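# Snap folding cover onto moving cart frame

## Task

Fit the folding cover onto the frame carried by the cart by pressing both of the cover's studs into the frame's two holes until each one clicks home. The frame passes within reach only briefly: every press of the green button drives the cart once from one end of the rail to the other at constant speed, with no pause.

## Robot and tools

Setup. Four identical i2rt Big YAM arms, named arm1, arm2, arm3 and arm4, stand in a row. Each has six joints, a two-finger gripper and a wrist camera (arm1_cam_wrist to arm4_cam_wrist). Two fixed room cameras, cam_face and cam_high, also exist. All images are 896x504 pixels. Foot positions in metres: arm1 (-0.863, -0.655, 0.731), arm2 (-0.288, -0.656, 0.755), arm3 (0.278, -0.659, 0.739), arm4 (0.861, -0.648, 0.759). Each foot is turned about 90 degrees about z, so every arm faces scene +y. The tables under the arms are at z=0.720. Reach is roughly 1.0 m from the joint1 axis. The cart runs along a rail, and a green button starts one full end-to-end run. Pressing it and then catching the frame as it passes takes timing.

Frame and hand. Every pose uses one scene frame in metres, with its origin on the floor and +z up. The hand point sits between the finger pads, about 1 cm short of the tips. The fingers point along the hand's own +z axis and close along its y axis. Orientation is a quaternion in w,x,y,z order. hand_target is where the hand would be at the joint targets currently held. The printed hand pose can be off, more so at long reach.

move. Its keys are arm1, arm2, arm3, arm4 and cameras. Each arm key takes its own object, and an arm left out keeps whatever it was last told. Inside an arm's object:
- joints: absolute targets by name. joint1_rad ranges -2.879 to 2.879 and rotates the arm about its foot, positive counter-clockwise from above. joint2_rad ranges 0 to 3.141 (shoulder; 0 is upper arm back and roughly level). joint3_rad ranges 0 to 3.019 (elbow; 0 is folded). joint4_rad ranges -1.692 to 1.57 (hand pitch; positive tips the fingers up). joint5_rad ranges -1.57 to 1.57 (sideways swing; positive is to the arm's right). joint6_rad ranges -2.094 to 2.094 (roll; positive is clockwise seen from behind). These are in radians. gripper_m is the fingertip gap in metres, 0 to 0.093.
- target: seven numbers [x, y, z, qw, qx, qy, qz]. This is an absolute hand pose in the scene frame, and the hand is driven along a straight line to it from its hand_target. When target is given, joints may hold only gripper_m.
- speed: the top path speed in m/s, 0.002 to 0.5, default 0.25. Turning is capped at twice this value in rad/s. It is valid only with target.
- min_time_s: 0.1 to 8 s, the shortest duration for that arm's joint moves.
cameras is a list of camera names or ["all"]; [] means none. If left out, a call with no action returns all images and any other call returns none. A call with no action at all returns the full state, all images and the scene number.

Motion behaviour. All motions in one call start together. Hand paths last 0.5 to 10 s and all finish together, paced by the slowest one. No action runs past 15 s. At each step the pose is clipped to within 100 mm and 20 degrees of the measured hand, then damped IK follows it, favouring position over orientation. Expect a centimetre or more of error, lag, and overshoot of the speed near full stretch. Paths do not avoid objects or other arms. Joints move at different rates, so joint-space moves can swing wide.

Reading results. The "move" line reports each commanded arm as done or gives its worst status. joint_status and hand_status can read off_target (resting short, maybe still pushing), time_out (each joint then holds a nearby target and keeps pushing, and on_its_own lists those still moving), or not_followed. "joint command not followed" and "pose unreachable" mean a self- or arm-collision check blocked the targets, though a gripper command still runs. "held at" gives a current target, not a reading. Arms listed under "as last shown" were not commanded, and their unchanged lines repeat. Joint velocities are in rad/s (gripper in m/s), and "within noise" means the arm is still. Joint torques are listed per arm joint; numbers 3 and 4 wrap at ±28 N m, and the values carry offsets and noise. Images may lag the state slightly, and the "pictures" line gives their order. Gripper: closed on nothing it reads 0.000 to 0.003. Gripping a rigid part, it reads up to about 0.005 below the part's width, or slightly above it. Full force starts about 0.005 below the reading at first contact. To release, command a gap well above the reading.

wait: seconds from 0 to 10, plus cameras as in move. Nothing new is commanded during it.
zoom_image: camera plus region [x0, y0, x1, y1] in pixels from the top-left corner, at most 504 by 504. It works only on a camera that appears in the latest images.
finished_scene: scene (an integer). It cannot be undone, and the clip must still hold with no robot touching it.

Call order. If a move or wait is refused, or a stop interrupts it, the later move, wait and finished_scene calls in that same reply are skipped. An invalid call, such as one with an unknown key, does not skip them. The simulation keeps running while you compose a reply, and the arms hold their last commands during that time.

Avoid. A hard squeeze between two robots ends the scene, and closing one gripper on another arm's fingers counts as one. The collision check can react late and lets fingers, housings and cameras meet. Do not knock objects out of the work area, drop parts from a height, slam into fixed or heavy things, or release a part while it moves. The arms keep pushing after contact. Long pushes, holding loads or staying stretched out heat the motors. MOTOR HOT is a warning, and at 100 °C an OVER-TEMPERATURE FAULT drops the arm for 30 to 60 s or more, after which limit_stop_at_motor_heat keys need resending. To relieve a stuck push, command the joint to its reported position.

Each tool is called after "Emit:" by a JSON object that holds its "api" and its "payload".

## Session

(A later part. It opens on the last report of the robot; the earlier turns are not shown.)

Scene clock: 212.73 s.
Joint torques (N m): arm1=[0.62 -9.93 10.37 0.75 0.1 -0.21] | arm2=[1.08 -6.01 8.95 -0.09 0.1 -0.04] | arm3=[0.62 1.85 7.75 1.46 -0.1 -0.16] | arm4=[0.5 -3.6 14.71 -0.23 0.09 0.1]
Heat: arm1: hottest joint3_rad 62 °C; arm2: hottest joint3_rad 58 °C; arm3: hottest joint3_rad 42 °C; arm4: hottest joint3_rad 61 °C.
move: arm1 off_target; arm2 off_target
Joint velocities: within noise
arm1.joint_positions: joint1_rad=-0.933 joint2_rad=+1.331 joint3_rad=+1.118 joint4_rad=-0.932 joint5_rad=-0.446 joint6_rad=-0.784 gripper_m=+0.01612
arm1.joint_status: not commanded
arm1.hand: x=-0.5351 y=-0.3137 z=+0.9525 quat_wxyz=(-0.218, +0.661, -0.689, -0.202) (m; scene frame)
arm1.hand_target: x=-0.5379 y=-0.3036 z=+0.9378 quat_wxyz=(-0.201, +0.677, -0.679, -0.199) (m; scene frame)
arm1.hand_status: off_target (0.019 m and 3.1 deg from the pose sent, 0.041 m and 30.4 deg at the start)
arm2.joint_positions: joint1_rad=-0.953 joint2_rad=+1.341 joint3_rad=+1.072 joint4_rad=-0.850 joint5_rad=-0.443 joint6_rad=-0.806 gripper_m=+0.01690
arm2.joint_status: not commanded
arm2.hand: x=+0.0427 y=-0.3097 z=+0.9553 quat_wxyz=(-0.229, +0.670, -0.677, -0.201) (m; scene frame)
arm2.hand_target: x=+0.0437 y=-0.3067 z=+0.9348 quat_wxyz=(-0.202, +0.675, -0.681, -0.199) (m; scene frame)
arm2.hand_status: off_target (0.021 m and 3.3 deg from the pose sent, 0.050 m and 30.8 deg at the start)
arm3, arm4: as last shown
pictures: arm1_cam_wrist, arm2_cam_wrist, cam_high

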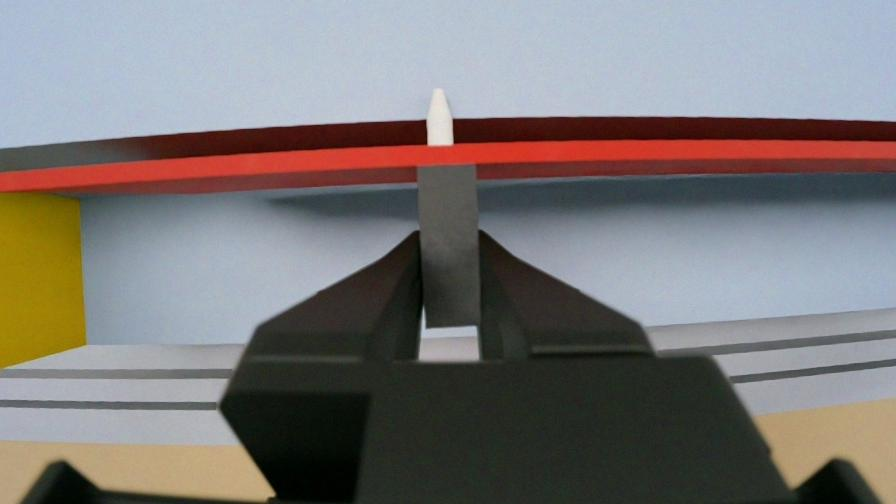

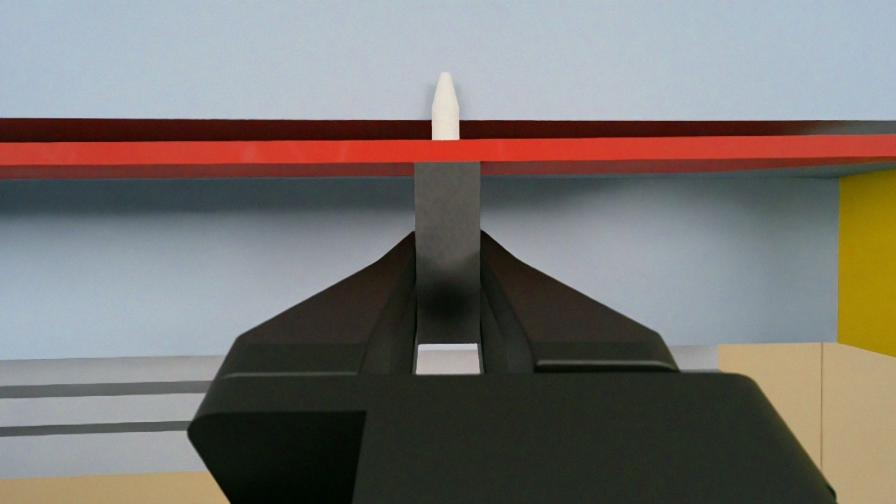

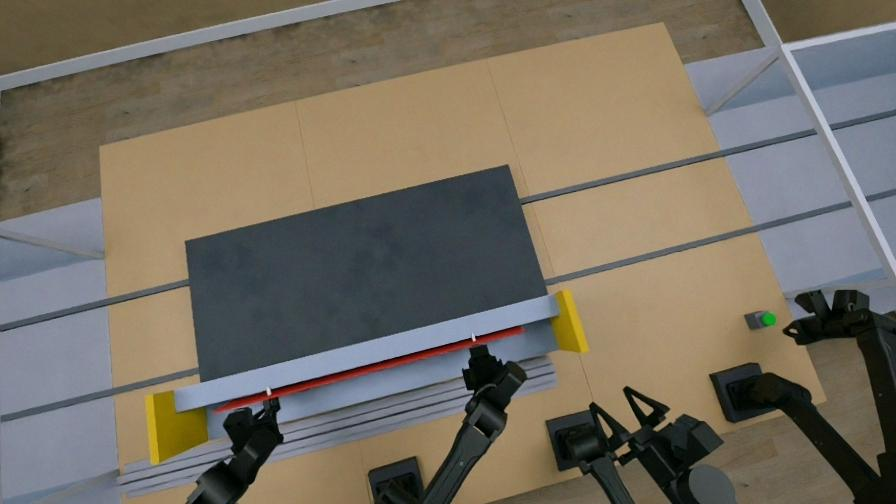

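Emit:
{"api": "move", "payload": {"arm1": {"target":[-0.515,-0.350,0.962,-0.184,0.683,-0.683,-0.184],"speed":0.08}, "arm2": {"target":[0.066,-0.351,0.960,-0.184,0.683,-0.683,-0.184],"speed":0.08}}}

Emit:
{"api": "move", "payload": {"arm1": {"target":[-0.505,-0.345,0.932,-0.178,0.6844,-0.6844,-0.178],"speed":0.05}, "arm2": {"target":[0.076,-0.345,0.930,-0.178,0.6844,-0.6844,-0.178],"speed":0.05}, "cameras": ["arm1_cam_wrist","arm2_cam_wrist"]}}

Scene clock: 214.83 s.
Joint torques (N m): arm1=[-1.14 -15.15 14.57 0.23 -0.98 -0.08] | arm2=[0.73 -13.57 13 -0.91 -1.16 0.01] | arm3=[0.62 2.02 7.73 1.68 -0.12 -0.21] | arm4=[0.32 -3.84 14.75 -0.34 0.04 0.04]
Heat: arm1: hottest joint3_rad 61 °C; arm2: hottest joint3_rad 58 °C; arm3: hottest joint3_rad 42 °C; arm4: hottest joint3_rad 62 °C.
move: arm1 off_target; arm2 off_target
Joint velocities: within noise
arm1.joint_positions: joint1_rad=-1.017 joint2_rad=+1.379 joint3_rad=+1.127 joint4_rad=-1.090 joint5_rad=-0.421 joint6_rad=-0.938 gripper_m=+0.01597
arm1.joint_status: not commanded
arm1.hand: x=-0.5289 y=-0.3606 z=+0.9228 quat_wxyz=(-0.147, +0.680, -0.695, -0.183) (m; scene frame)
arm1.hand_target: x=-0.5166 y=-0.3511 z=+0.9614 quat_wxyz=(-0.184, +0.685, -0.681, -0.181) (m; scene frame)
arm1.hand_status: off_target (0.043 m and 4.5 deg from the pose sent, 0.043 m and 5.1 deg at the start)
arm2.joint_positions: joint1_rad=-1.041 joint2_rad=+1.405 joint3_rad=+1.072 joint4_rad=-1.002 joint5_rad=-0.405 joint6_rad=-0.953 gripper_m=+0.01688
arm2.joint_status: not commanded
arm2.hand: x=+0.0499 y=-0.3604 z=+0.9129 quat_wxyz=(-0.146, +0.686, -0.690, -0.178) (m; scene frame)
arm2.hand_target: x=+0.0657 y=-0.3524 z=+0.9596 quat_wxyz=(-0.188, +0.685, -0.681, -0.179) (m; scene frame)
arm2.hand_status: off_target (0.051 m and 4.5 deg from the pose sent, 0.048 m and 5.7 deg at the start)
arm3, arm4: as last shown
pictures: none

Scene clock: 216.97 s.
Joint torques (N m): arm1=[-1.61 -13.39 12.81 0.76 -0.88 -0.01] | arm2=[1.96 -10.64 11.33 -0.18 -0.93 0.07] | arm3=[0.44 2.08 7.8 1.62 -0.08 -0.17] | arm4=[0.97 -3.84 14.83 -0.46 0.04 0.04]
Heat: arm1: hottest joint3_rad 61 °C; arm2: hottest joint3_rad 58 °C; arm3: hottest joint3_rad 42 °C; arm4: hottest joint3_rad 62 °C.
move: arm1 off_target; arm2 off_target
Joint velocities: within noise
arm1.joint_positions: joint1_rad=-1.019 joint2_rad=+1.403 joint3_rad=+1.127 joint4_rad=-1.044 joint5_rad=-0.412 joint6_rad=-0.941 gripper_m=+0.01597
arm1.joint_status: not commanded
arm1.hand: x=-0.5175 y=-0.3559 z=+0.9143 quat_wxyz=(-0.157, +0.682, -0.693, -0.176) (m; scene frame)
arm1.hand_target: x=-0.5050 y=-0.3460 z=+0.9322 quat_wxyz=(-0.179, +0.684, -0.684, -0.177) (m; scene frame)
arm1.hand_status: off_target (0.024 m and 2.7 deg from the pose sent, 0.030 m and 3.9 deg at the start)
arm2.joint_positions: joint1_rad=-1.050 joint2_rad=+1.422 joint3_rad=+1.084 joint4_rad=-0.976 joint5_rad=-0.404 joint6_rad=-0.951 gripper_m=+0.01688
arm2.joint_status: not commanded
arm2.hand: x=+0.0619 y=-0.3580 z=+0.9120 quat_wxyz=(-0.157, +0.683, -0.691, -0.175) (m; scene frame)
arm2.hand_target: x=+0.0740 y=-0.3464 z=+0.9297 quat_wxyz=(-0.174, +0.684, -0.686, -0.179) (m; scene frame)
arm2.hand_status: off_target (0.026 m and 2.6 deg from the pose sent, 0.035 m and 3.7 deg at the start)
arm3, arm4: as last shown
pictures: arm1_cam_wrist, arm2_cam_wrist

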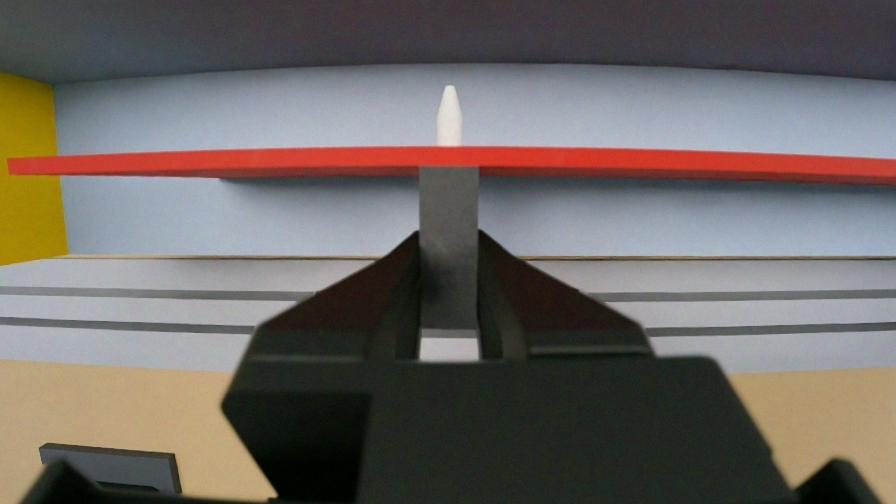

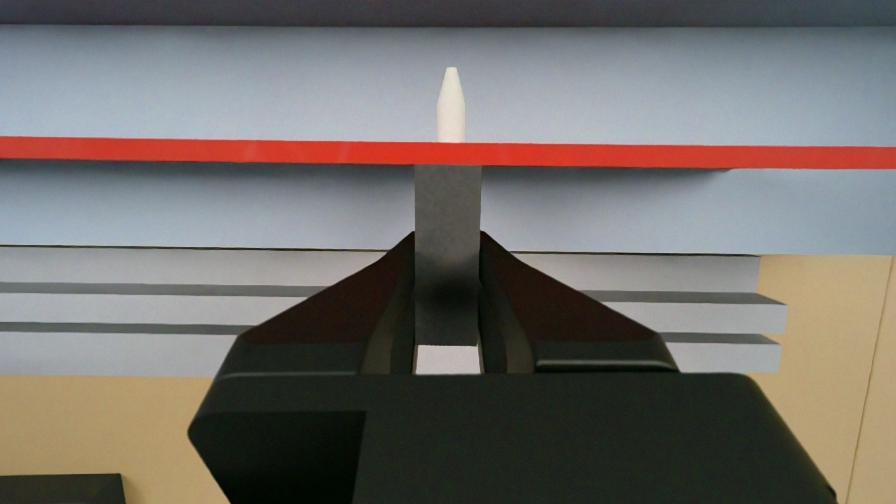

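Emit:
{"api": "move", "payload": {"arm1": {"target":[-0.455,-0.322,0.934,-0.2185,0.6725,-0.6725,-0.2185],"speed":0.06}, "arm2": {"target":[0.123,-0.322,0.934,-0.2185,0.6725,-0.6725,-0.2185],"speed":0.06}, "cameras": ["arm1_cam_wrist","arm2_cam_wrist"]}}

Scene clock: 219.03 s.
Joint torques (N m): arm1=[-1.79 -14.1 14.22 0.95 -1.25 0.05] | arm2=[-0.15 -12.69 12.27 0.57 -1.36 0.07] | arm3=[0.79 2.2 7.76 1.89 -0.1 -0.19] | arm4=[0.85 -3.72 14.76 -0.2 0.1 0.07]
Heat: arm1: hottest joint3_rad 61 °C; arm2: hottest joint3_rad 58 °C; arm3: hottest joint3_rad 42 °C; arm4: hottest joint3_rad 62 °C.
move: arm1 off_target; arm2 off_target
Joint velocities: within noise
arm1.joint_positions: joint1_rad=-1.057 joint2_rad=+1.506 joint3_rad=+1.201 joint4_rad=-0.981 joint5_rad=-0.519 joint6_rad=-0.961 gripper_m=+0.01597
arm1.joint_status: not commanded
arm1.hand: x=-0.4787 y=-0.3342 z=+0.9111 quat_wxyz=(-0.187, +0.673, -0.681, -0.219) (m; scene frame)
arm1.hand_target: x=-0.4571 y=-0.3231 z=+0.9334 quat_wxyz=(-0.218, +0.672, -0.673, -0.219) (m; scene frame)
arm1.hand_status: off_target (0.035 m and 3.7 deg from the pose sent, 0.074 m and 9.0 deg at the start)
arm2.joint_positions: joint1_rad=-1.084 joint2_rad=+1.527 joint3_rad=+1.162 joint4_rad=-0.905 joint5_rad=-0.505 joint6_rad=-0.967 gripper_m=+0.01688
arm2.joint_status: not commanded
arm2.hand: x=+0.1021 y=-0.3340 z=+0.9091 quat_wxyz=(-0.191, +0.676, -0.679, -0.213) (m; scene frame)
arm2.hand_target: x=+0.1222 y=-0.3232 z=+0.9336 quat_wxyz=(-0.219, +0.673, -0.672, -0.218) (m; scene frame)
arm2.hand_status: off_target (0.035 m and 3.4 deg from the pose sent, 0.074 m and 9.1 deg at the start)
arm3, arm4: as last shown
pictures: arm1_cam_wrist, arm2_cam_wrist

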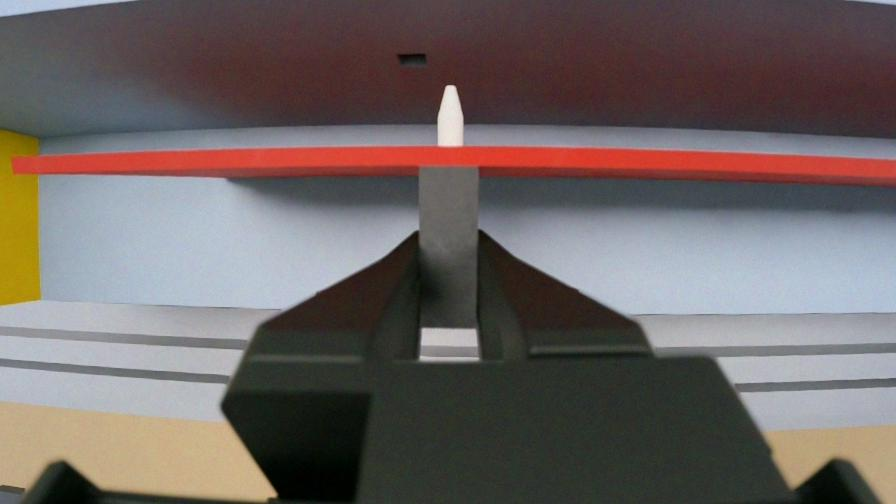

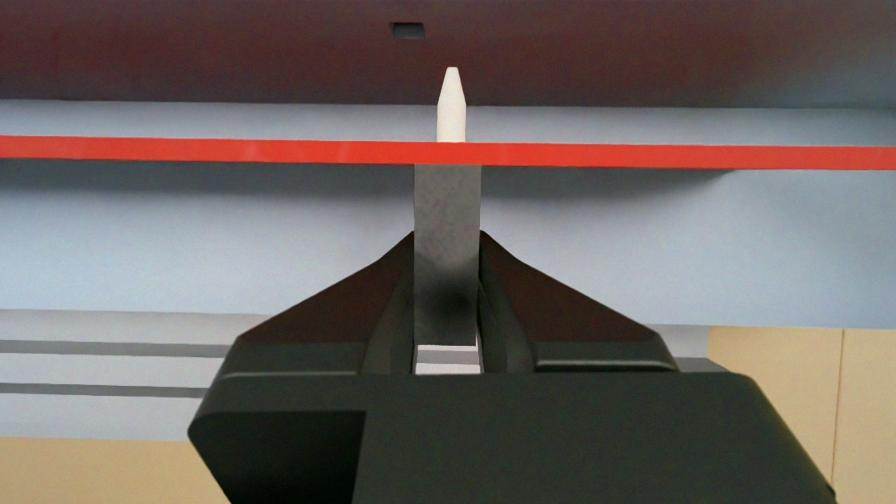

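Emit:
{"api": "move", "payload": {"arm1": {"target":[-0.4355,-0.307,0.934,-0.2185,0.6725,-0.6725,-0.2185],"speed":0.012}, "arm2": {"target":[0.1436,-0.307,0.936,-0.2185,0.6725,-0.6725,-0.2185],"speed":0.012}, "cameras": ["arm1_cam_wrist","arm2_cam_wrist"]}}

Scene clock: 222.43 s.
Joint torques (N m): arm1=[-0.79 -16.03 14.16 0.66 -1.15 0.04] | arm2=[1.67 -12.81 12.25 0.02 -1.23 0.21] | arm3=[-0.03 0.97 8.17 2.07 -0.11 -0.3] | arm4=[-0.03 -4.19 14.64 -0.43 0.1 0.07]
Heat: arm1: hottest joint3_rad 61 °C; arm2: hottest joint3_rad 58 °C; arm3: hottest joint3_rad 42 °C; arm4: hottest joint3_rad 62 °C.
move: arm1 off_target; arm2 off_target
Joint velocities: within noise
arm1.joint_positions: joint1_rad=-1.063 joint2_rad=+1.577 joint3_rad=+1.275 joint4_rad=-0.970 joint5_rad=-0.519 joint6_rad=-0.962 gripper_m=+0.01597
arm1.joint_status: not commanded
arm1.hand: x=-0.4505 y=-0.3216 z=+0.9090 quat_wxyz=(-0.194, +0.672, -0.681, -0.216) (m; scene frame)
arm1.hand_target: x=-0.4357 y=-0.3084 z=+0.9340 quat_wxyz=(-0.220, +0.672, -0.673, -0.218) (m; scene frame)
arm1.hand_status: off_target (0.033 m and 2.9 deg from the pose sent, 0.056 m and 3.7 deg at the start)
arm2.joint_positions: joint1_rad=-1.091 joint2_rad=+1.593 joint3_rad=+1.241 joint4_rad=-0.905 joint5_rad=-0.506 joint6_rad=-0.968 gripper_m=+0.01688
arm2.joint_status: not commanded
arm2.hand: x=+0.1299 y=-0.3223 z=+0.9098 quat_wxyz=(-0.198, +0.674, -0.680, -0.211) (m; scene frame)
arm2.hand_target: x=+0.1424 y=-0.3077 z=+0.9362 quat_wxyz=(-0.219, +0.673, -0.672, -0.219) (m; scene frame)
arm2.hand_status: off_target (0.033 m and 2.7 deg from the pose sent, 0.056 m and 3.4 deg at the start)
arm3.joint_positions: joint1_rad=+0.141 joint2_rad=+0.602 joint3_rad=+1.355 joint4_rad=-1.257 joint5_rad=-0.116 joint6_rad=+0.492 gripper_m=+0.09396
arm3.joint_status: not commanded
arm3.hand: x=+0.2328 y=-0.4218 z=+1.2827 quat_wxyz=(-0.190, +0.507, -0.693, -0.476) (m; scene frame)
arm3.hand_target: x=+0.2332 y=-0.4243 z=+1.2951 quat_wxyz=(-0.196, +0.504, -0.687, -0.486) (m; scene frame)
arm3.hand_status: not commanded
arm4.joint_positions: joint1_rad=-0.693 joint2_rad=+1.017 joint3_rad=+0.599 joint4_rad=-1.220 joint5_rad=-0.008 joint6_rad=-0.695 gripper_m=+0.00041
arm4.joint_status: not commanded
arm4.hand: x=+0.9942 y=-0.4835 z=+0.8472 quat_wxyz=(+0.029, +0.709, -0.705, +0.002) (m; scene frame)
arm4.hand_target: x=+1.0093 y=-0.4702 z=+0.8693 quat_wxyz=(+0.001, +0.708, -0.707, +0.001) (m; scene frame)
arm4.hand_status: not commanded
pictures: arm1_cam_wrist, arm2_cam_wrist

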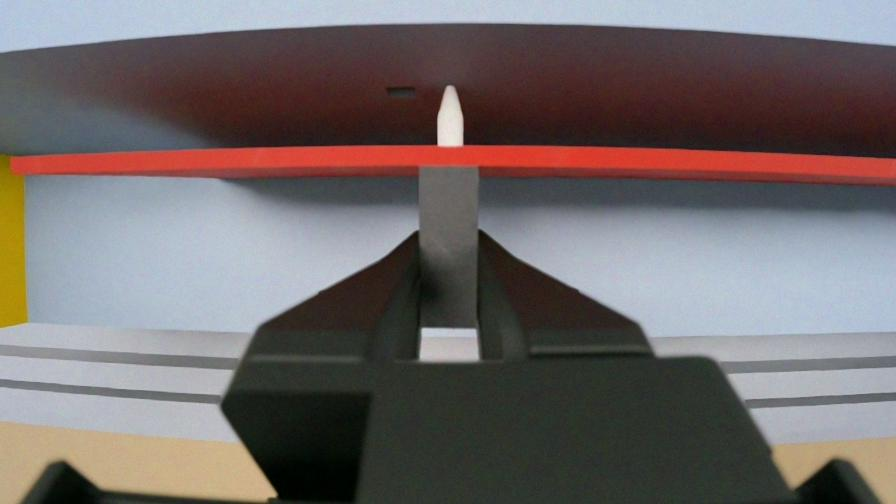

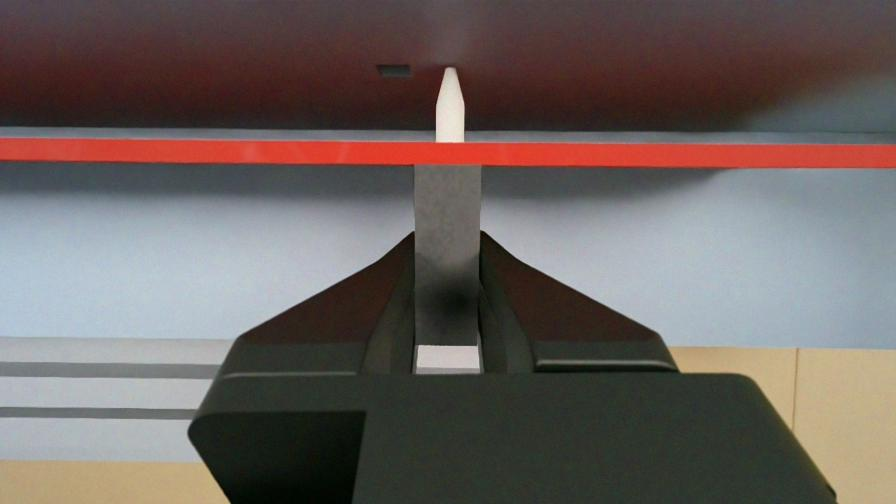

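Emit:
{"api": "move", "payload": {"arm1": {"target":[-0.4300,-0.301,0.932,-0.2185,0.6725,-0.6725,-0.2185],"speed":0.02}, "arm2": {"target":[0.1495,-0.301,0.934,-0.2185,0.6725,-0.6725,-0.2185],"speed":0.02}, "cameras": ["arm1_cam_wrist","arm2_cam_wrist"]}}

Scene clock: 224.20 s.
Joint torques (N m): arm1=[-0.15 -15.97 14.41 0.81 -1.17 0.15] | arm2=[2.84 -13.33 12.45 0.08 -1.18 0.28] | arm3=[0.38 1.55 8.08 1.78 -0.11 -0.14] | arm4=[0.26 -3.96 14.64 -0.49 0.09 0.11]
Heat: arm1: hottest joint3_rad 61 °C; arm2: hottest joint3_rad 58 °C; arm3: hottest joint3_rad 42 °C; arm4: hottest joint3_rad 62 °C.
move: arm1 off_target; arm2 off_target
Joint velocities: within noise
arm1.joint_positions: joint1_rad=-1.068 joint2_rad=+1.589 joint3_rad=+1.289 joint4_rad=-0.970 joint5_rad=-0.518 joint6_rad=-0.964 gripper_m=+0.01597
arm1.joint_status: not commanded
arm1.hand: x=-0.4444 y=-0.3212 z=+0.9086 quat_wxyz=(-0.195, +0.672, -0.682, -0.215) (m; scene frame)
arm1.hand_target: x=-0.4314 y=-0.3021 z=+0.9316 quat_wxyz=(-0.219, +0.673, -0.672, -0.219) (m; scene frame)
arm1.hand_status: off_target (0.034 m and 2.9 deg from the pose sent, 0.037 m and 2.9 deg at the start)
arm2.joint_positions: joint1_rad=-1.097 joint2_rad=+1.605 joint3_rad=+1.254 joint4_rad=-0.907 joint5_rad=-0.506 joint6_rad=-0.968 gripper_m=+0.01688
arm2.joint_status: not commanded
arm2.hand: x=+0.1362 y=-0.3225 z=+0.9093 quat_wxyz=(-0.198, +0.672, -0.682, -0.211) (m; scene frame)
arm2.hand_target: x=+0.1482 y=-0.3029 z=+0.9335 quat_wxyz=(-0.218, +0.672, -0.673, -0.218) (m; scene frame)
arm2.hand_status: off_target (0.035 m and 2.7 deg from the pose sent, 0.038 m and 2.7 deg at the start)
arm3, arm4: as last shown
pictures: arm1_cam_wrist, arm2_cam_wrist

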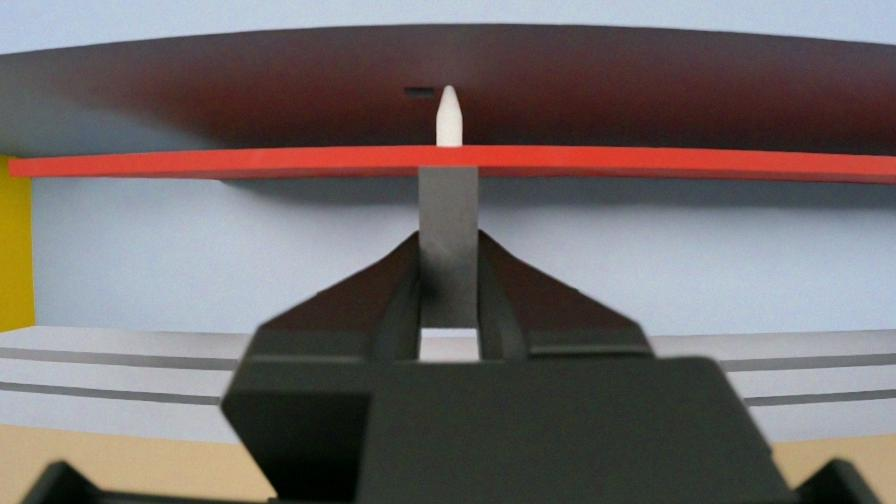

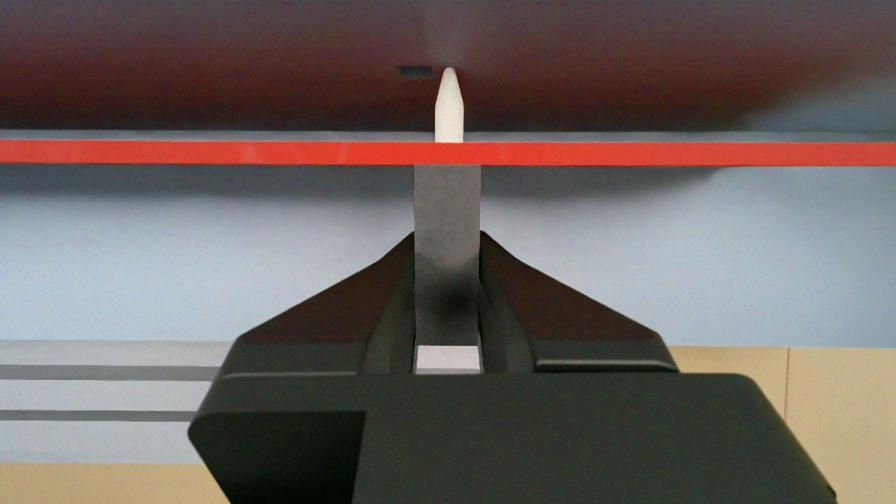

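Emit:
{"api": "move", "payload": {"arm1": {"target":[-0.4020,-0.283,0.927,-0.2185,0.6725,-0.6725,-0.2185],"speed":0.0095}, "arm2": {"target":[0.1775,-0.282,0.929,-0.2185,0.6725,-0.6725,-0.2185],"speed":0.0095}, "cameras": ["arm1_cam_wrist","arm2_cam_wrist"]}}

Scene clock: 229.00 s.
Joint torques (N m): arm1=[2.02 -16.21 15.04 1.28 -1.42 0.36] | arm2=[4.42 -12.1 13.14 0.69 -1.2 0.53] | arm3=[0.5 2.43 7.87 1.7 -0.15 -0.22] | arm4=[0.32 -4.31 14.68 -0.25 0.07 0.07]
Heat: arm1: hottest joint3_rad 62 °C; arm2: hottest joint3_rad 58 °C; arm3: hottest joint3_rad 42 °C; arm4: hottest joint3_rad 62 °C.
move: arm1 off_target; arm2 off_target
Joint velocities: within noise
arm1.joint_positions: joint1_rad=-1.092 joint2_rad=+1.655 joint3_rad=+1.371 joint4_rad=-0.990 joint5_rad=-0.513 joint6_rad=-0.984 gripper_m=+0.01597
arm1.joint_status: not commanded
arm1.hand: x=-0.4130 y=-0.3199 z=+0.9084 quat_wxyz=(-0.198, +0.670, -0.684, -0.208) (m; scene frame)
arm1.hand_target: x=-0.4053 y=-0.2848 z=+0.9274 quat_wxyz=(-0.219, +0.673, -0.672, -0.219) (m; scene frame)
arm1.hand_status: off_target (0.043 m and 2.9 deg from the pose sent, 0.060 m and 2.9 deg at the start)
arm2.joint_positions: joint1_rad=-1.124 joint2_rad=+1.672 joint3_rad=+1.342 joint4_rad=-0.933 joint5_rad=-0.505 joint6_rad=-0.988 gripper_m=+0.01688
arm2.joint_status: not commanded
arm2.hand: x=+0.1682 y=-0.3215 z=+0.9092 quat_wxyz=(-0.200, +0.670, -0.685, -0.206) (m; scene frame)
arm2.hand_target: x=+0.1745 y=-0.2837 z=+0.9286 quat_wxyz=(-0.218, +0.673, -0.672, -0.219) (m; scene frame)
arm2.hand_status: off_target (0.045 m and 2.9 deg from the pose sent, 0.061 m and 2.7 deg at the start)
arm3, arm4: as last shown
pictures: arm1_cam_wrist, arm2_cam_wrist

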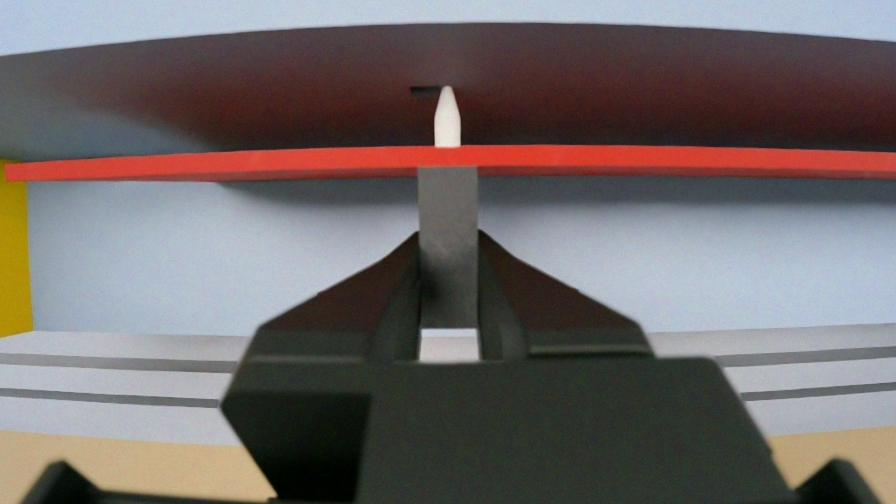

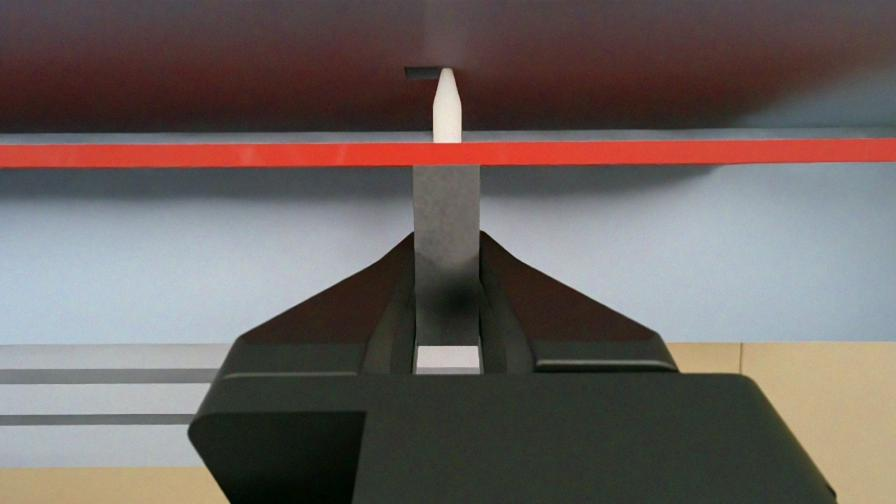

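Emit:
{"api": "move", "payload": {"arm1": {"target":[-0.3735,-0.279,0.927,-0.2185,0.6725,-0.6725,-0.2185],"speed":0.0085}, "arm2": {"target":[0.2075,-0.278,0.929,-0.2185,0.6725,-0.6725,-0.2185],"speed":0.0085}, "cameras": ["arm1_cam_wrist","arm2_cam_wrist"]}}

Scene clock: 233.87 s.
Joint torques (N m): arm1=[2.43 -17.49 14.57 0.94 -1.77 0.39] | arm2=[6.89 -14.62 12.97 0.57 -1.56 0.47] | arm3=[0.67 1.67 7.92 1.84 -0.09 -0.26] | arm4=[0.5 -4.07 14.69 -0.44 0.04 0.11]
Heat: arm1: hottest joint3_rad 62 °C; arm2: hottest joint3_rad 59 °C; arm3: hottest joint3_rad 42 °C; arm4: hottest joint3_rad 62 °C.
move: arm1 off_target; arm2 off_target
Joint velocities: within noise
arm1.joint_positions: joint1_rad=-1.120 joint2_rad=+1.731 joint3_rad=+1.471 joint4_rad=-1.021 joint5_rad=-0.510 joint6_rad=-1.007 gripper_m=+0.01597
arm1.joint_status: not commanded
arm1.hand: x=-0.3778 y=-0.3200 z=+0.9073 quat_wxyz=(-0.200, +0.668, -0.687, -0.203) (m; scene frame)
arm1.hand_target: x=-0.3758 y=-0.2816 z=+0.9260 quat_wxyz=(-0.218, +0.672, -0.673, -0.219) (m; scene frame)
arm1.hand_status: off_target (0.046 m and 3.3 deg from the pose sent, 0.060 m and 2.9 deg at the start)
arm2.joint_positions: joint1_rad=-1.151 joint2_rad=+1.746 joint3_rad=+1.445 joint4_rad=-0.967 joint5_rad=-0.502 joint6_rad=-1.013 gripper_m=+0.01688
arm2.joint_status: not commanded
arm2.hand: x=+0.2039 y=-0.3216 z=+0.9100 quat_wxyz=(-0.203, +0.669, -0.687, -0.200) (m; scene frame)
arm2.hand_target: x=+0.2049 y=-0.2801 z=+0.9291 quat_wxyz=(-0.219, +0.673, -0.672, -0.218) (m; scene frame)
arm2.hand_status: off_target (0.048 m and 3.3 deg from the pose sent, 0.062 m and 2.9 deg at the start)
arm3, arm4: as last shown
pictures: arm1_cam_wrist, arm2_cam_wrist

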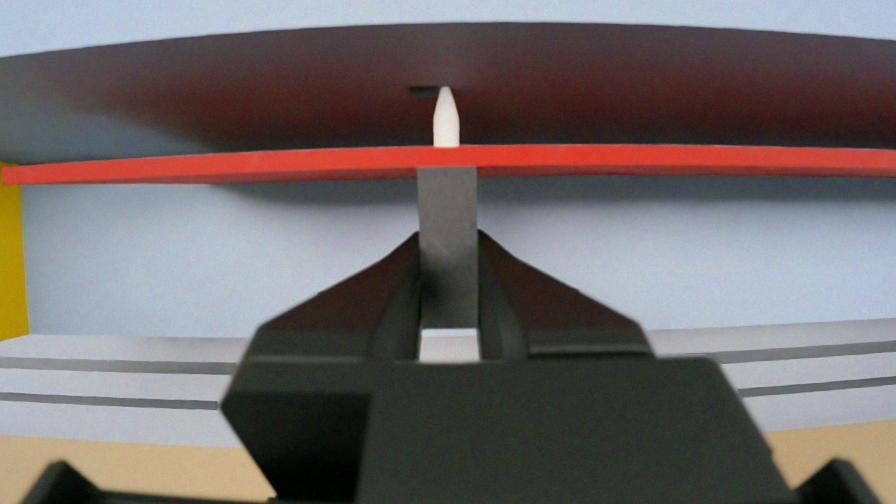

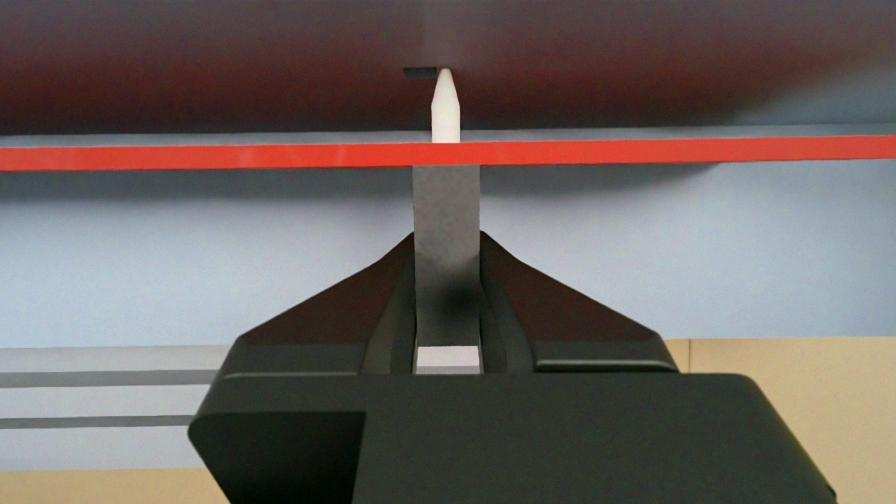

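Emit:
{"api": "move", "payload": {"arm1": {"target":[-0.3715,-0.296,0.926,-0.2185,0.6725,-0.6725,-0.2185],"speed":0.012}, "arm2": {"target":[0.2090,-0.296,0.927,-0.2185,0.6725,-0.6725,-0.2185],"speed":0.012}, "cameras": ["arm1_cam_wrist","arm2_cam_wrist"]}}

Scene clock: 236.33 s.
Joint torques (N m): arm1=[0.26 -21.07 12.22 0.47 -1.72 0.15] | arm2=[3.55 -16.73 10.44 -0.4 -1.48 0.19] | arm3=[0.5 1.55 7.97 1.77 -0.11 -0.2] | arm4=[1.38 -4.13 14.58 -0.29 0.09 0.09]
Heat: arm1: hottest joint3_rad 62 °C; arm2: hottest joint3_rad 58 °C; arm3: hottest joint3_rad 42 °C; arm4: hottest joint3_rad 62 °C.
move: arm1 off_target; arm2 off_target
Joint velocities: within noise
arm1.joint_positions: joint1_rad=-1.120 joint2_rad=+1.753 joint3_rad=+1.494 joint4_rad=-1.004 joint5_rad=-0.521 joint6_rad=-1.005 gripper_m=+0.01597
arm1.joint_status: not commanded
arm1.hand: x=-0.3681 y=-0.3134 z=+0.9071 quat_wxyz=(-0.209, +0.668, -0.684, -0.206) (m; scene frame)
arm1.hand_target: x=-0.3704 y=-0.2951 z=+0.9264 quat_wxyz=(-0.223, +0.673, -0.671, -0.218) (m; scene frame)
arm1.hand_status: off_target (0.026 m and 2.3 deg from the pose sent, 0.031 m and 3.3 deg at the start)
arm2.joint_positions: joint1_rad=-1.154 joint2_rad=+1.764 joint3_rad=+1.466 joint4_rad=-0.948 joint5_rad=-0.514 joint6_rad=-1.011 gripper_m=+0.01688
arm2.joint_status: not commanded
arm2.hand: x=+0.2143 y=-0.3165 z=+0.9109 quat_wxyz=(-0.214, +0.668, -0.684, -0.202) (m; scene frame)
arm2.hand_target: x=+0.2106 y=-0.2958 z=+0.9282 quat_wxyz=(-0.224, +0.672, -0.671, -0.217) (m; scene frame)
arm2.hand_status: off_target (0.027 m and 2.4 deg from the pose sent, 0.031 m and 3.3 deg at the start)
arm3, arm4: as last shown
pictures: arm1_cam_wrist, arm2_cam_wrist

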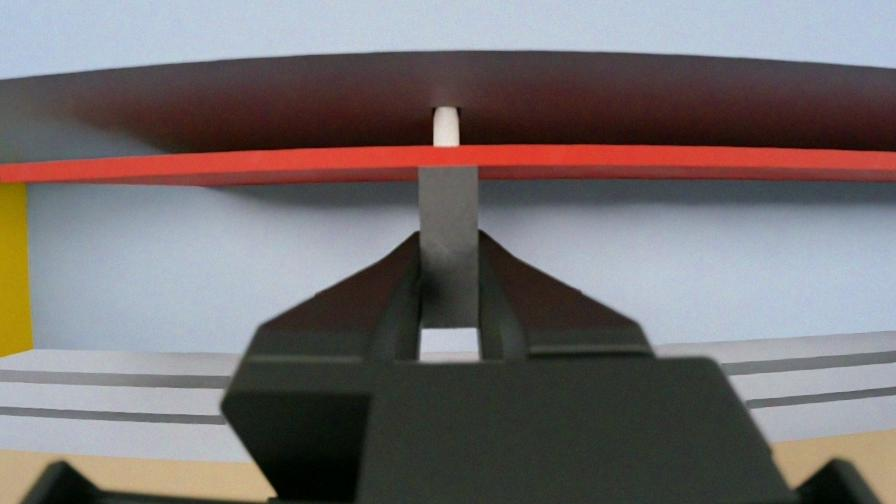

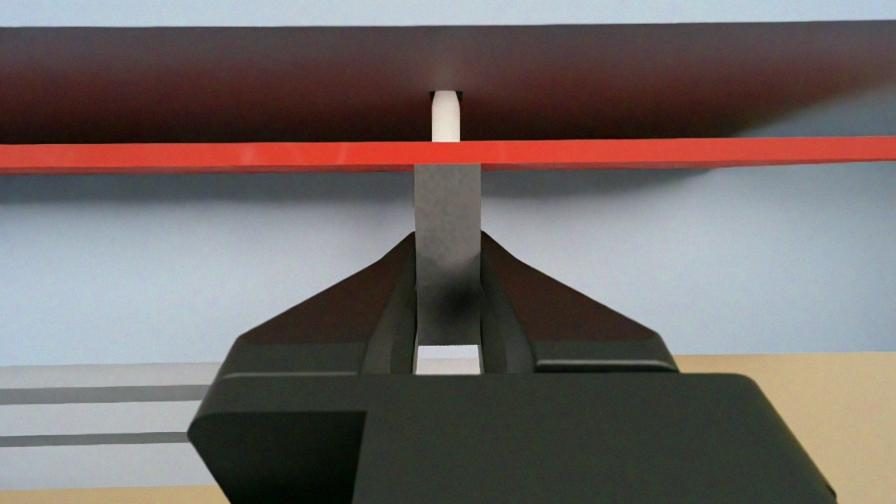

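Emit:
{"api": "move", "payload": {"arm1": {"target":[-0.3465,-0.235,0.922,-0.2008,0.678,-0.678,-0.2008],"speed":0.04}, "arm2": {"target":[0.2360,-0.235,0.924,-0.2008,0.678,-0.678,-0.2008],"speed":0.04}}}

Emit:
{"api": "move", "payload": {"arm1": {"target":[-0.3320,-0.195,0.924,-0.2008,0.678,-0.678,-0.2008],"speed":0.035}, "arm2": {"target":[0.2500,-0.195,0.925,-0.2008,0.678,-0.678,-0.2008],"speed":0.035}, "cameras": ["arm1_cam_wrist","arm2_cam_wrist"]}}

Scene clock: 239.23 s.
Joint torques (N m): arm1=[3.9 -18.84 15.3 1.5 -1.96 0.55] | arm2=[8.18 -13.39 13.41 1.2 -1.76 0.85] | arm3=[0.62 1.49 7.66 1.77 -0.16 -0.25] | arm4=[0.56 -3.72 14.87 -0.44 0.08 0.1]
Heat: arm1: hottest joint3_rad 62 °C; arm2: hottest joint3_rad 58 °C; arm3: hottest joint3_rad 42 °C; arm4: hottest joint3_rad 62 °C.
move: arm1 off_target; arm2 off_target
Joint velocities: within noise
arm1.joint_positions: joint1_rad=-1.097 joint2_rad=+1.834 joint3_rad=+1.643 joint4_rad=-1.109 joint5_rad=-0.446 joint6_rad=-0.995 gripper_m=+0.01597
arm1.joint_status: not commanded
arm1.hand: x=-0.3457 y=-0.2992 z=+0.9117 quat_wxyz=(-0.181, +0.673, -0.695, -0.179) (m; scene frame)
arm1.hand_target: x=-0.3529 y=-0.2409 z=+0.9222 quat_wxyz=(-0.197, +0.679, -0.678, -0.201) (m; scene frame)
arm1.hand_status: off_target (0.065 m and 3.9 deg from the pose sent, 0.083 m and 1.7 deg at the start)
arm2.joint_positions: joint1_rad=-1.137 joint2_rad=+1.843 joint3_rad=+1.610 joint4_rad=-1.063 joint5_rad=-0.440 joint6_rad=-1.007 gripper_m=+0.01688
arm2.joint_status: not commanded
arm2.hand: x=+0.2361 y=-0.3068 z=+0.9140 quat_wxyz=(-0.181, +0.672, -0.696, -0.177) (m; scene frame)
arm2.hand_target: x=+0.2274 y=-0.2411 z=+0.9236 quat_wxyz=(-0.196, +0.679, -0.678, -0.203) (m; scene frame)
arm2.hand_status: off_target (0.073 m and 4.1 deg from the pose sent, 0.085 m and 2.0 deg at the start)
arm3, arm4: as last shown
pictures: none

Scene clock: 241.37 s.
Joint torques (N m): arm1=[7.41 -18.08 17.31 2.89 -2.55 0.95] | arm2=[11.11 -13.86 15.15 2.06 -2.04 1.19] | arm3=[-0.62 2.55 7.94 1.66 -0.1 -0.23] | arm4=[0.21 -3.6 14.78 -0.27 0.12 0.09]
Heat: arm1: hottest joint3_rad 62 °C; arm2: hottest joint3_rad 59 °C; arm3: hottest joint3_rad 42 °C; arm4: hottest joint3_rad 62 °C.
move: arm1 off_target; arm2 off_target
Joint velocities: within noise
arm1.joint_positions: joint1_rad=-1.095 joint2_rad=+1.885 joint3_rad=+1.727 joint4_rad=-1.156 joint5_rad=-0.424 joint6_rad=-0.987 gripper_m=+0.01597
arm1.joint_status: not commanded
arm1.hand: x=-0.3297 y=-0.2935 z=+0.9132 quat_wxyz=(-0.171, +0.671, -0.701, -0.171) (m; scene frame)
arm1.hand_target: x=-0.3441 y=-0.2045 z=+0.9255 quat_wxyz=(-0.200, +0.679, -0.676, -0.203) (m; scene frame)
arm1.hand_status: off_target (0.099 m and 5.5 deg from the pose sent, 0.106 m and 3.9 deg at the start)
arm2.joint_positions: joint1_rad=-1.130 joint2_rad=+1.896 joint3_rad=+1.696 joint4_rad=-1.105 joint5_rad=-0.422 joint6_rad=-0.999 gripper_m=+0.01688
arm2.joint_status: not commanded
arm2.hand: x=+0.2519 y=-0.2965 z=+0.9144 quat_wxyz=(-0.173, +0.672, -0.699, -0.171) (m; scene frame)
arm2.hand_target: x=+0.2373 y=-0.2064 z=+0.9256 quat_wxyz=(-0.199, +0.679, -0.677, -0.203) (m; scene frame)
arm2.hand_status: off_target (0.102 m and 5.3 deg from the pose sent, 0.113 m and 4.1 deg at the start; pose on its path clipped on 21 of 64 steps)
arm3, arm4: as last shown
pictures: arm1_cam_wrist, arm2_cam_wrist

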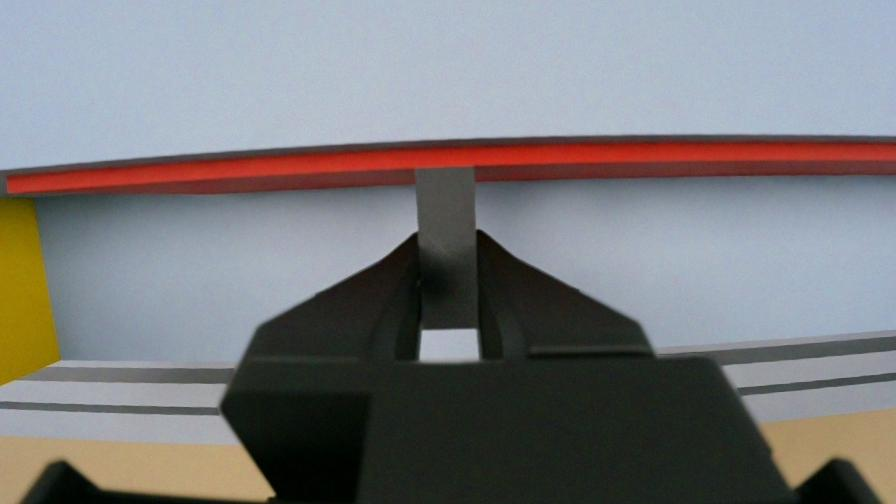

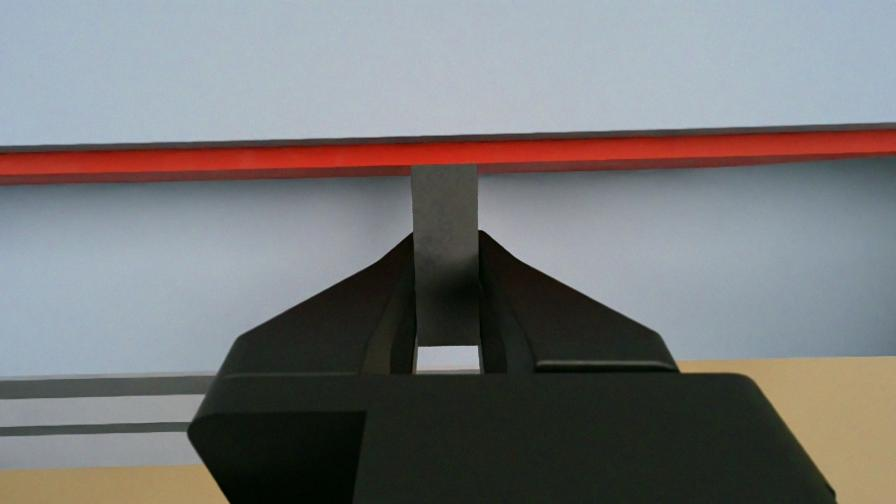

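Emit:
{"api": "move", "payload": {"arm1": {"target":[-0.3070,-0.185,0.924,-0.1884,0.6815,-0.6815,-0.1884],"speed":0.035}, "arm2": {"target":[0.2720,-0.180,0.925,-0.1884,0.6815,-0.6815,-0.1884],"speed":0.035}, "cameras": ["arm1_cam_wrist","arm2_cam_wrist","cam_high","cam_face"]}}

Emit:
{"api": "zoom_image", "payload": {"camera": "arm1_cam_wrist", "region": [200, 90, 704, 240]}}

Emit:
{"api": "zoom_image", "payload": {"camera": "arm2_cam_wrist", "region": [200, 90, 704, 240]}}

Scene clock: 243.80 s.
Joint torques (N m): arm1=[7.24 -19.19 17.78 3.17 -2.59 0.87] | arm2=[10.87 -13.68 15.43 2.18 -2.08 1.13] | arm3=[-0.21 1.38 7.76 1.76 -0.16 -0.23] | arm4=[0.97 -3.37 14.76 -0.43 0.11 0.08]
Heat: arm1: hottest joint3_rad 63 °C; arm2: hottest joint3_rad 59 °C; arm3: hottest joint3_rad 42 °C; arm4: hottest joint3_rad 62 °C.
move: arm1 off_target; arm2 off_target
Joint velocities: within noise
arm1.joint_positions: joint1_rad=-1.102 joint2_rad=+1.954 joint3_rad=+1.841 joint4_rad=-1.248 joint5_rad=-0.400 joint6_rad=-1.008 gripper_m=+0.01600
arm1.joint_status: not commanded
arm1.hand: x=-0.3125 y=-0.2934 z=+0.9124 quat_wxyz=(-0.149, +0.675, -0.704, -0.164) (m; scene frame)
arm1.hand_target: x=-0.3218 y=-0.2034 z=+0.9236 quat_wxyz=(-0.186, +0.683, -0.679, -0.192) (m; scene frame)
arm1.hand_status: off_target (0.109 m and 6.0 deg from the pose sent, 0.111 m and 3.8 deg at the start; pose on its path clipped on 43 of 63 steps)
arm2.joint_positions: joint1_rad=-1.136 joint2_rad=+1.956 joint3_rad=+1.797 joint4_rad=-1.182 joint5_rad=-0.396 joint6_rad=-1.016 gripper_m=+0.01688
arm2.joint_status: not commanded
arm2.hand: x=+0.2695 y=-0.2967 z=+0.9143 quat_wxyz=(-0.156, +0.675, -0.702, -0.162) (m; scene frame)
arm2.hand_target: x=+0.2579 y=-0.2063 z=+0.9249 quat_wxyz=(-0.188, +0.683, -0.679, -0.191) (m; scene frame)
arm2.hand_status: off_target (0.117 m and 5.4 deg from the pose sent, 0.119 m and 3.5 deg at the start; pose on its path clipped on 51 of 63 steps)
arm3, arm4: as last shown
pictures: arm1_cam_wrist, arm2_cam_wrist, cam_face, cam_high

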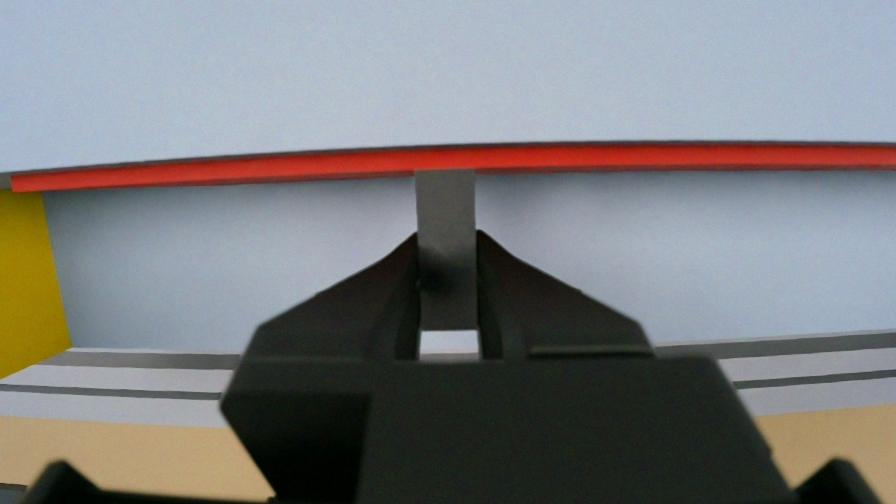

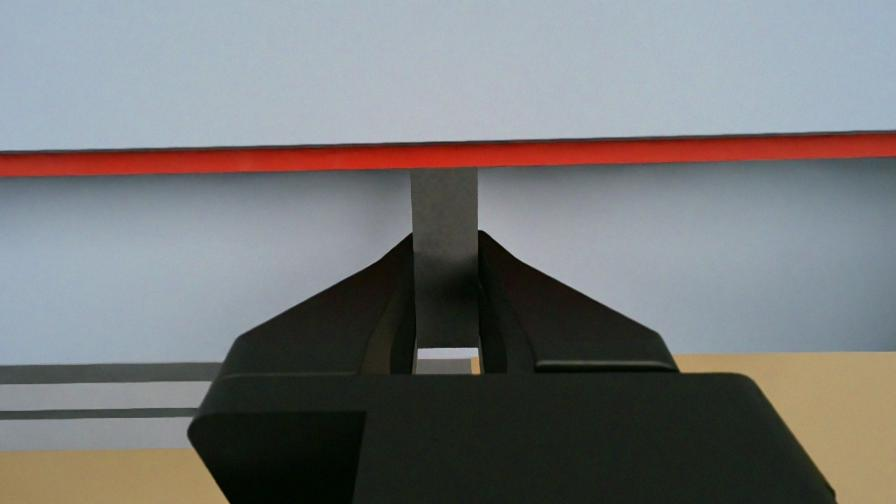

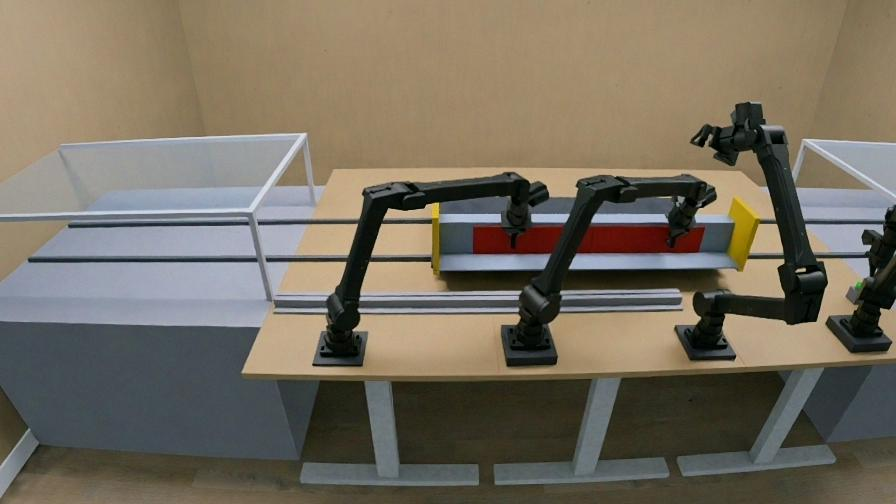

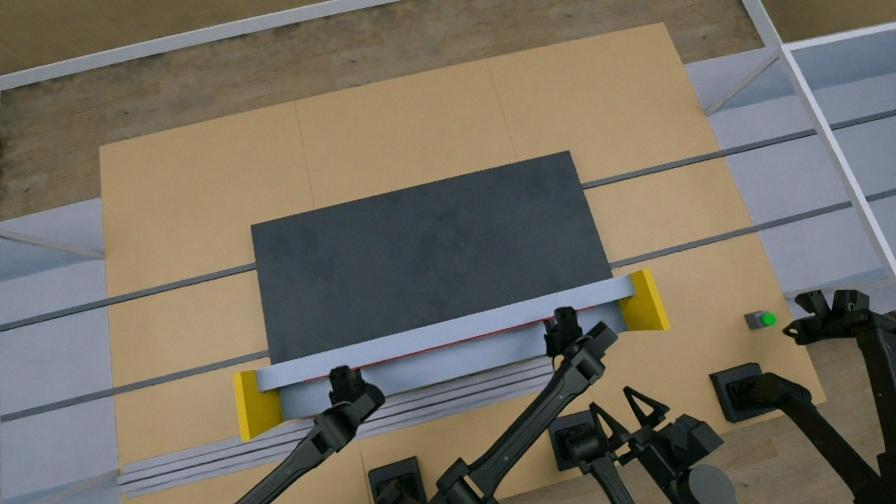

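Scaled by 1.000.

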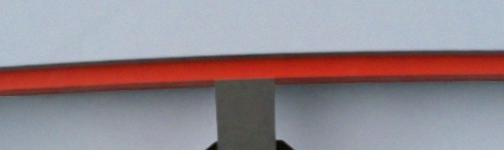

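Scaled by 1.000.

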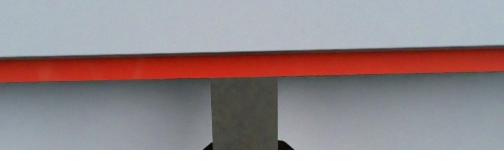

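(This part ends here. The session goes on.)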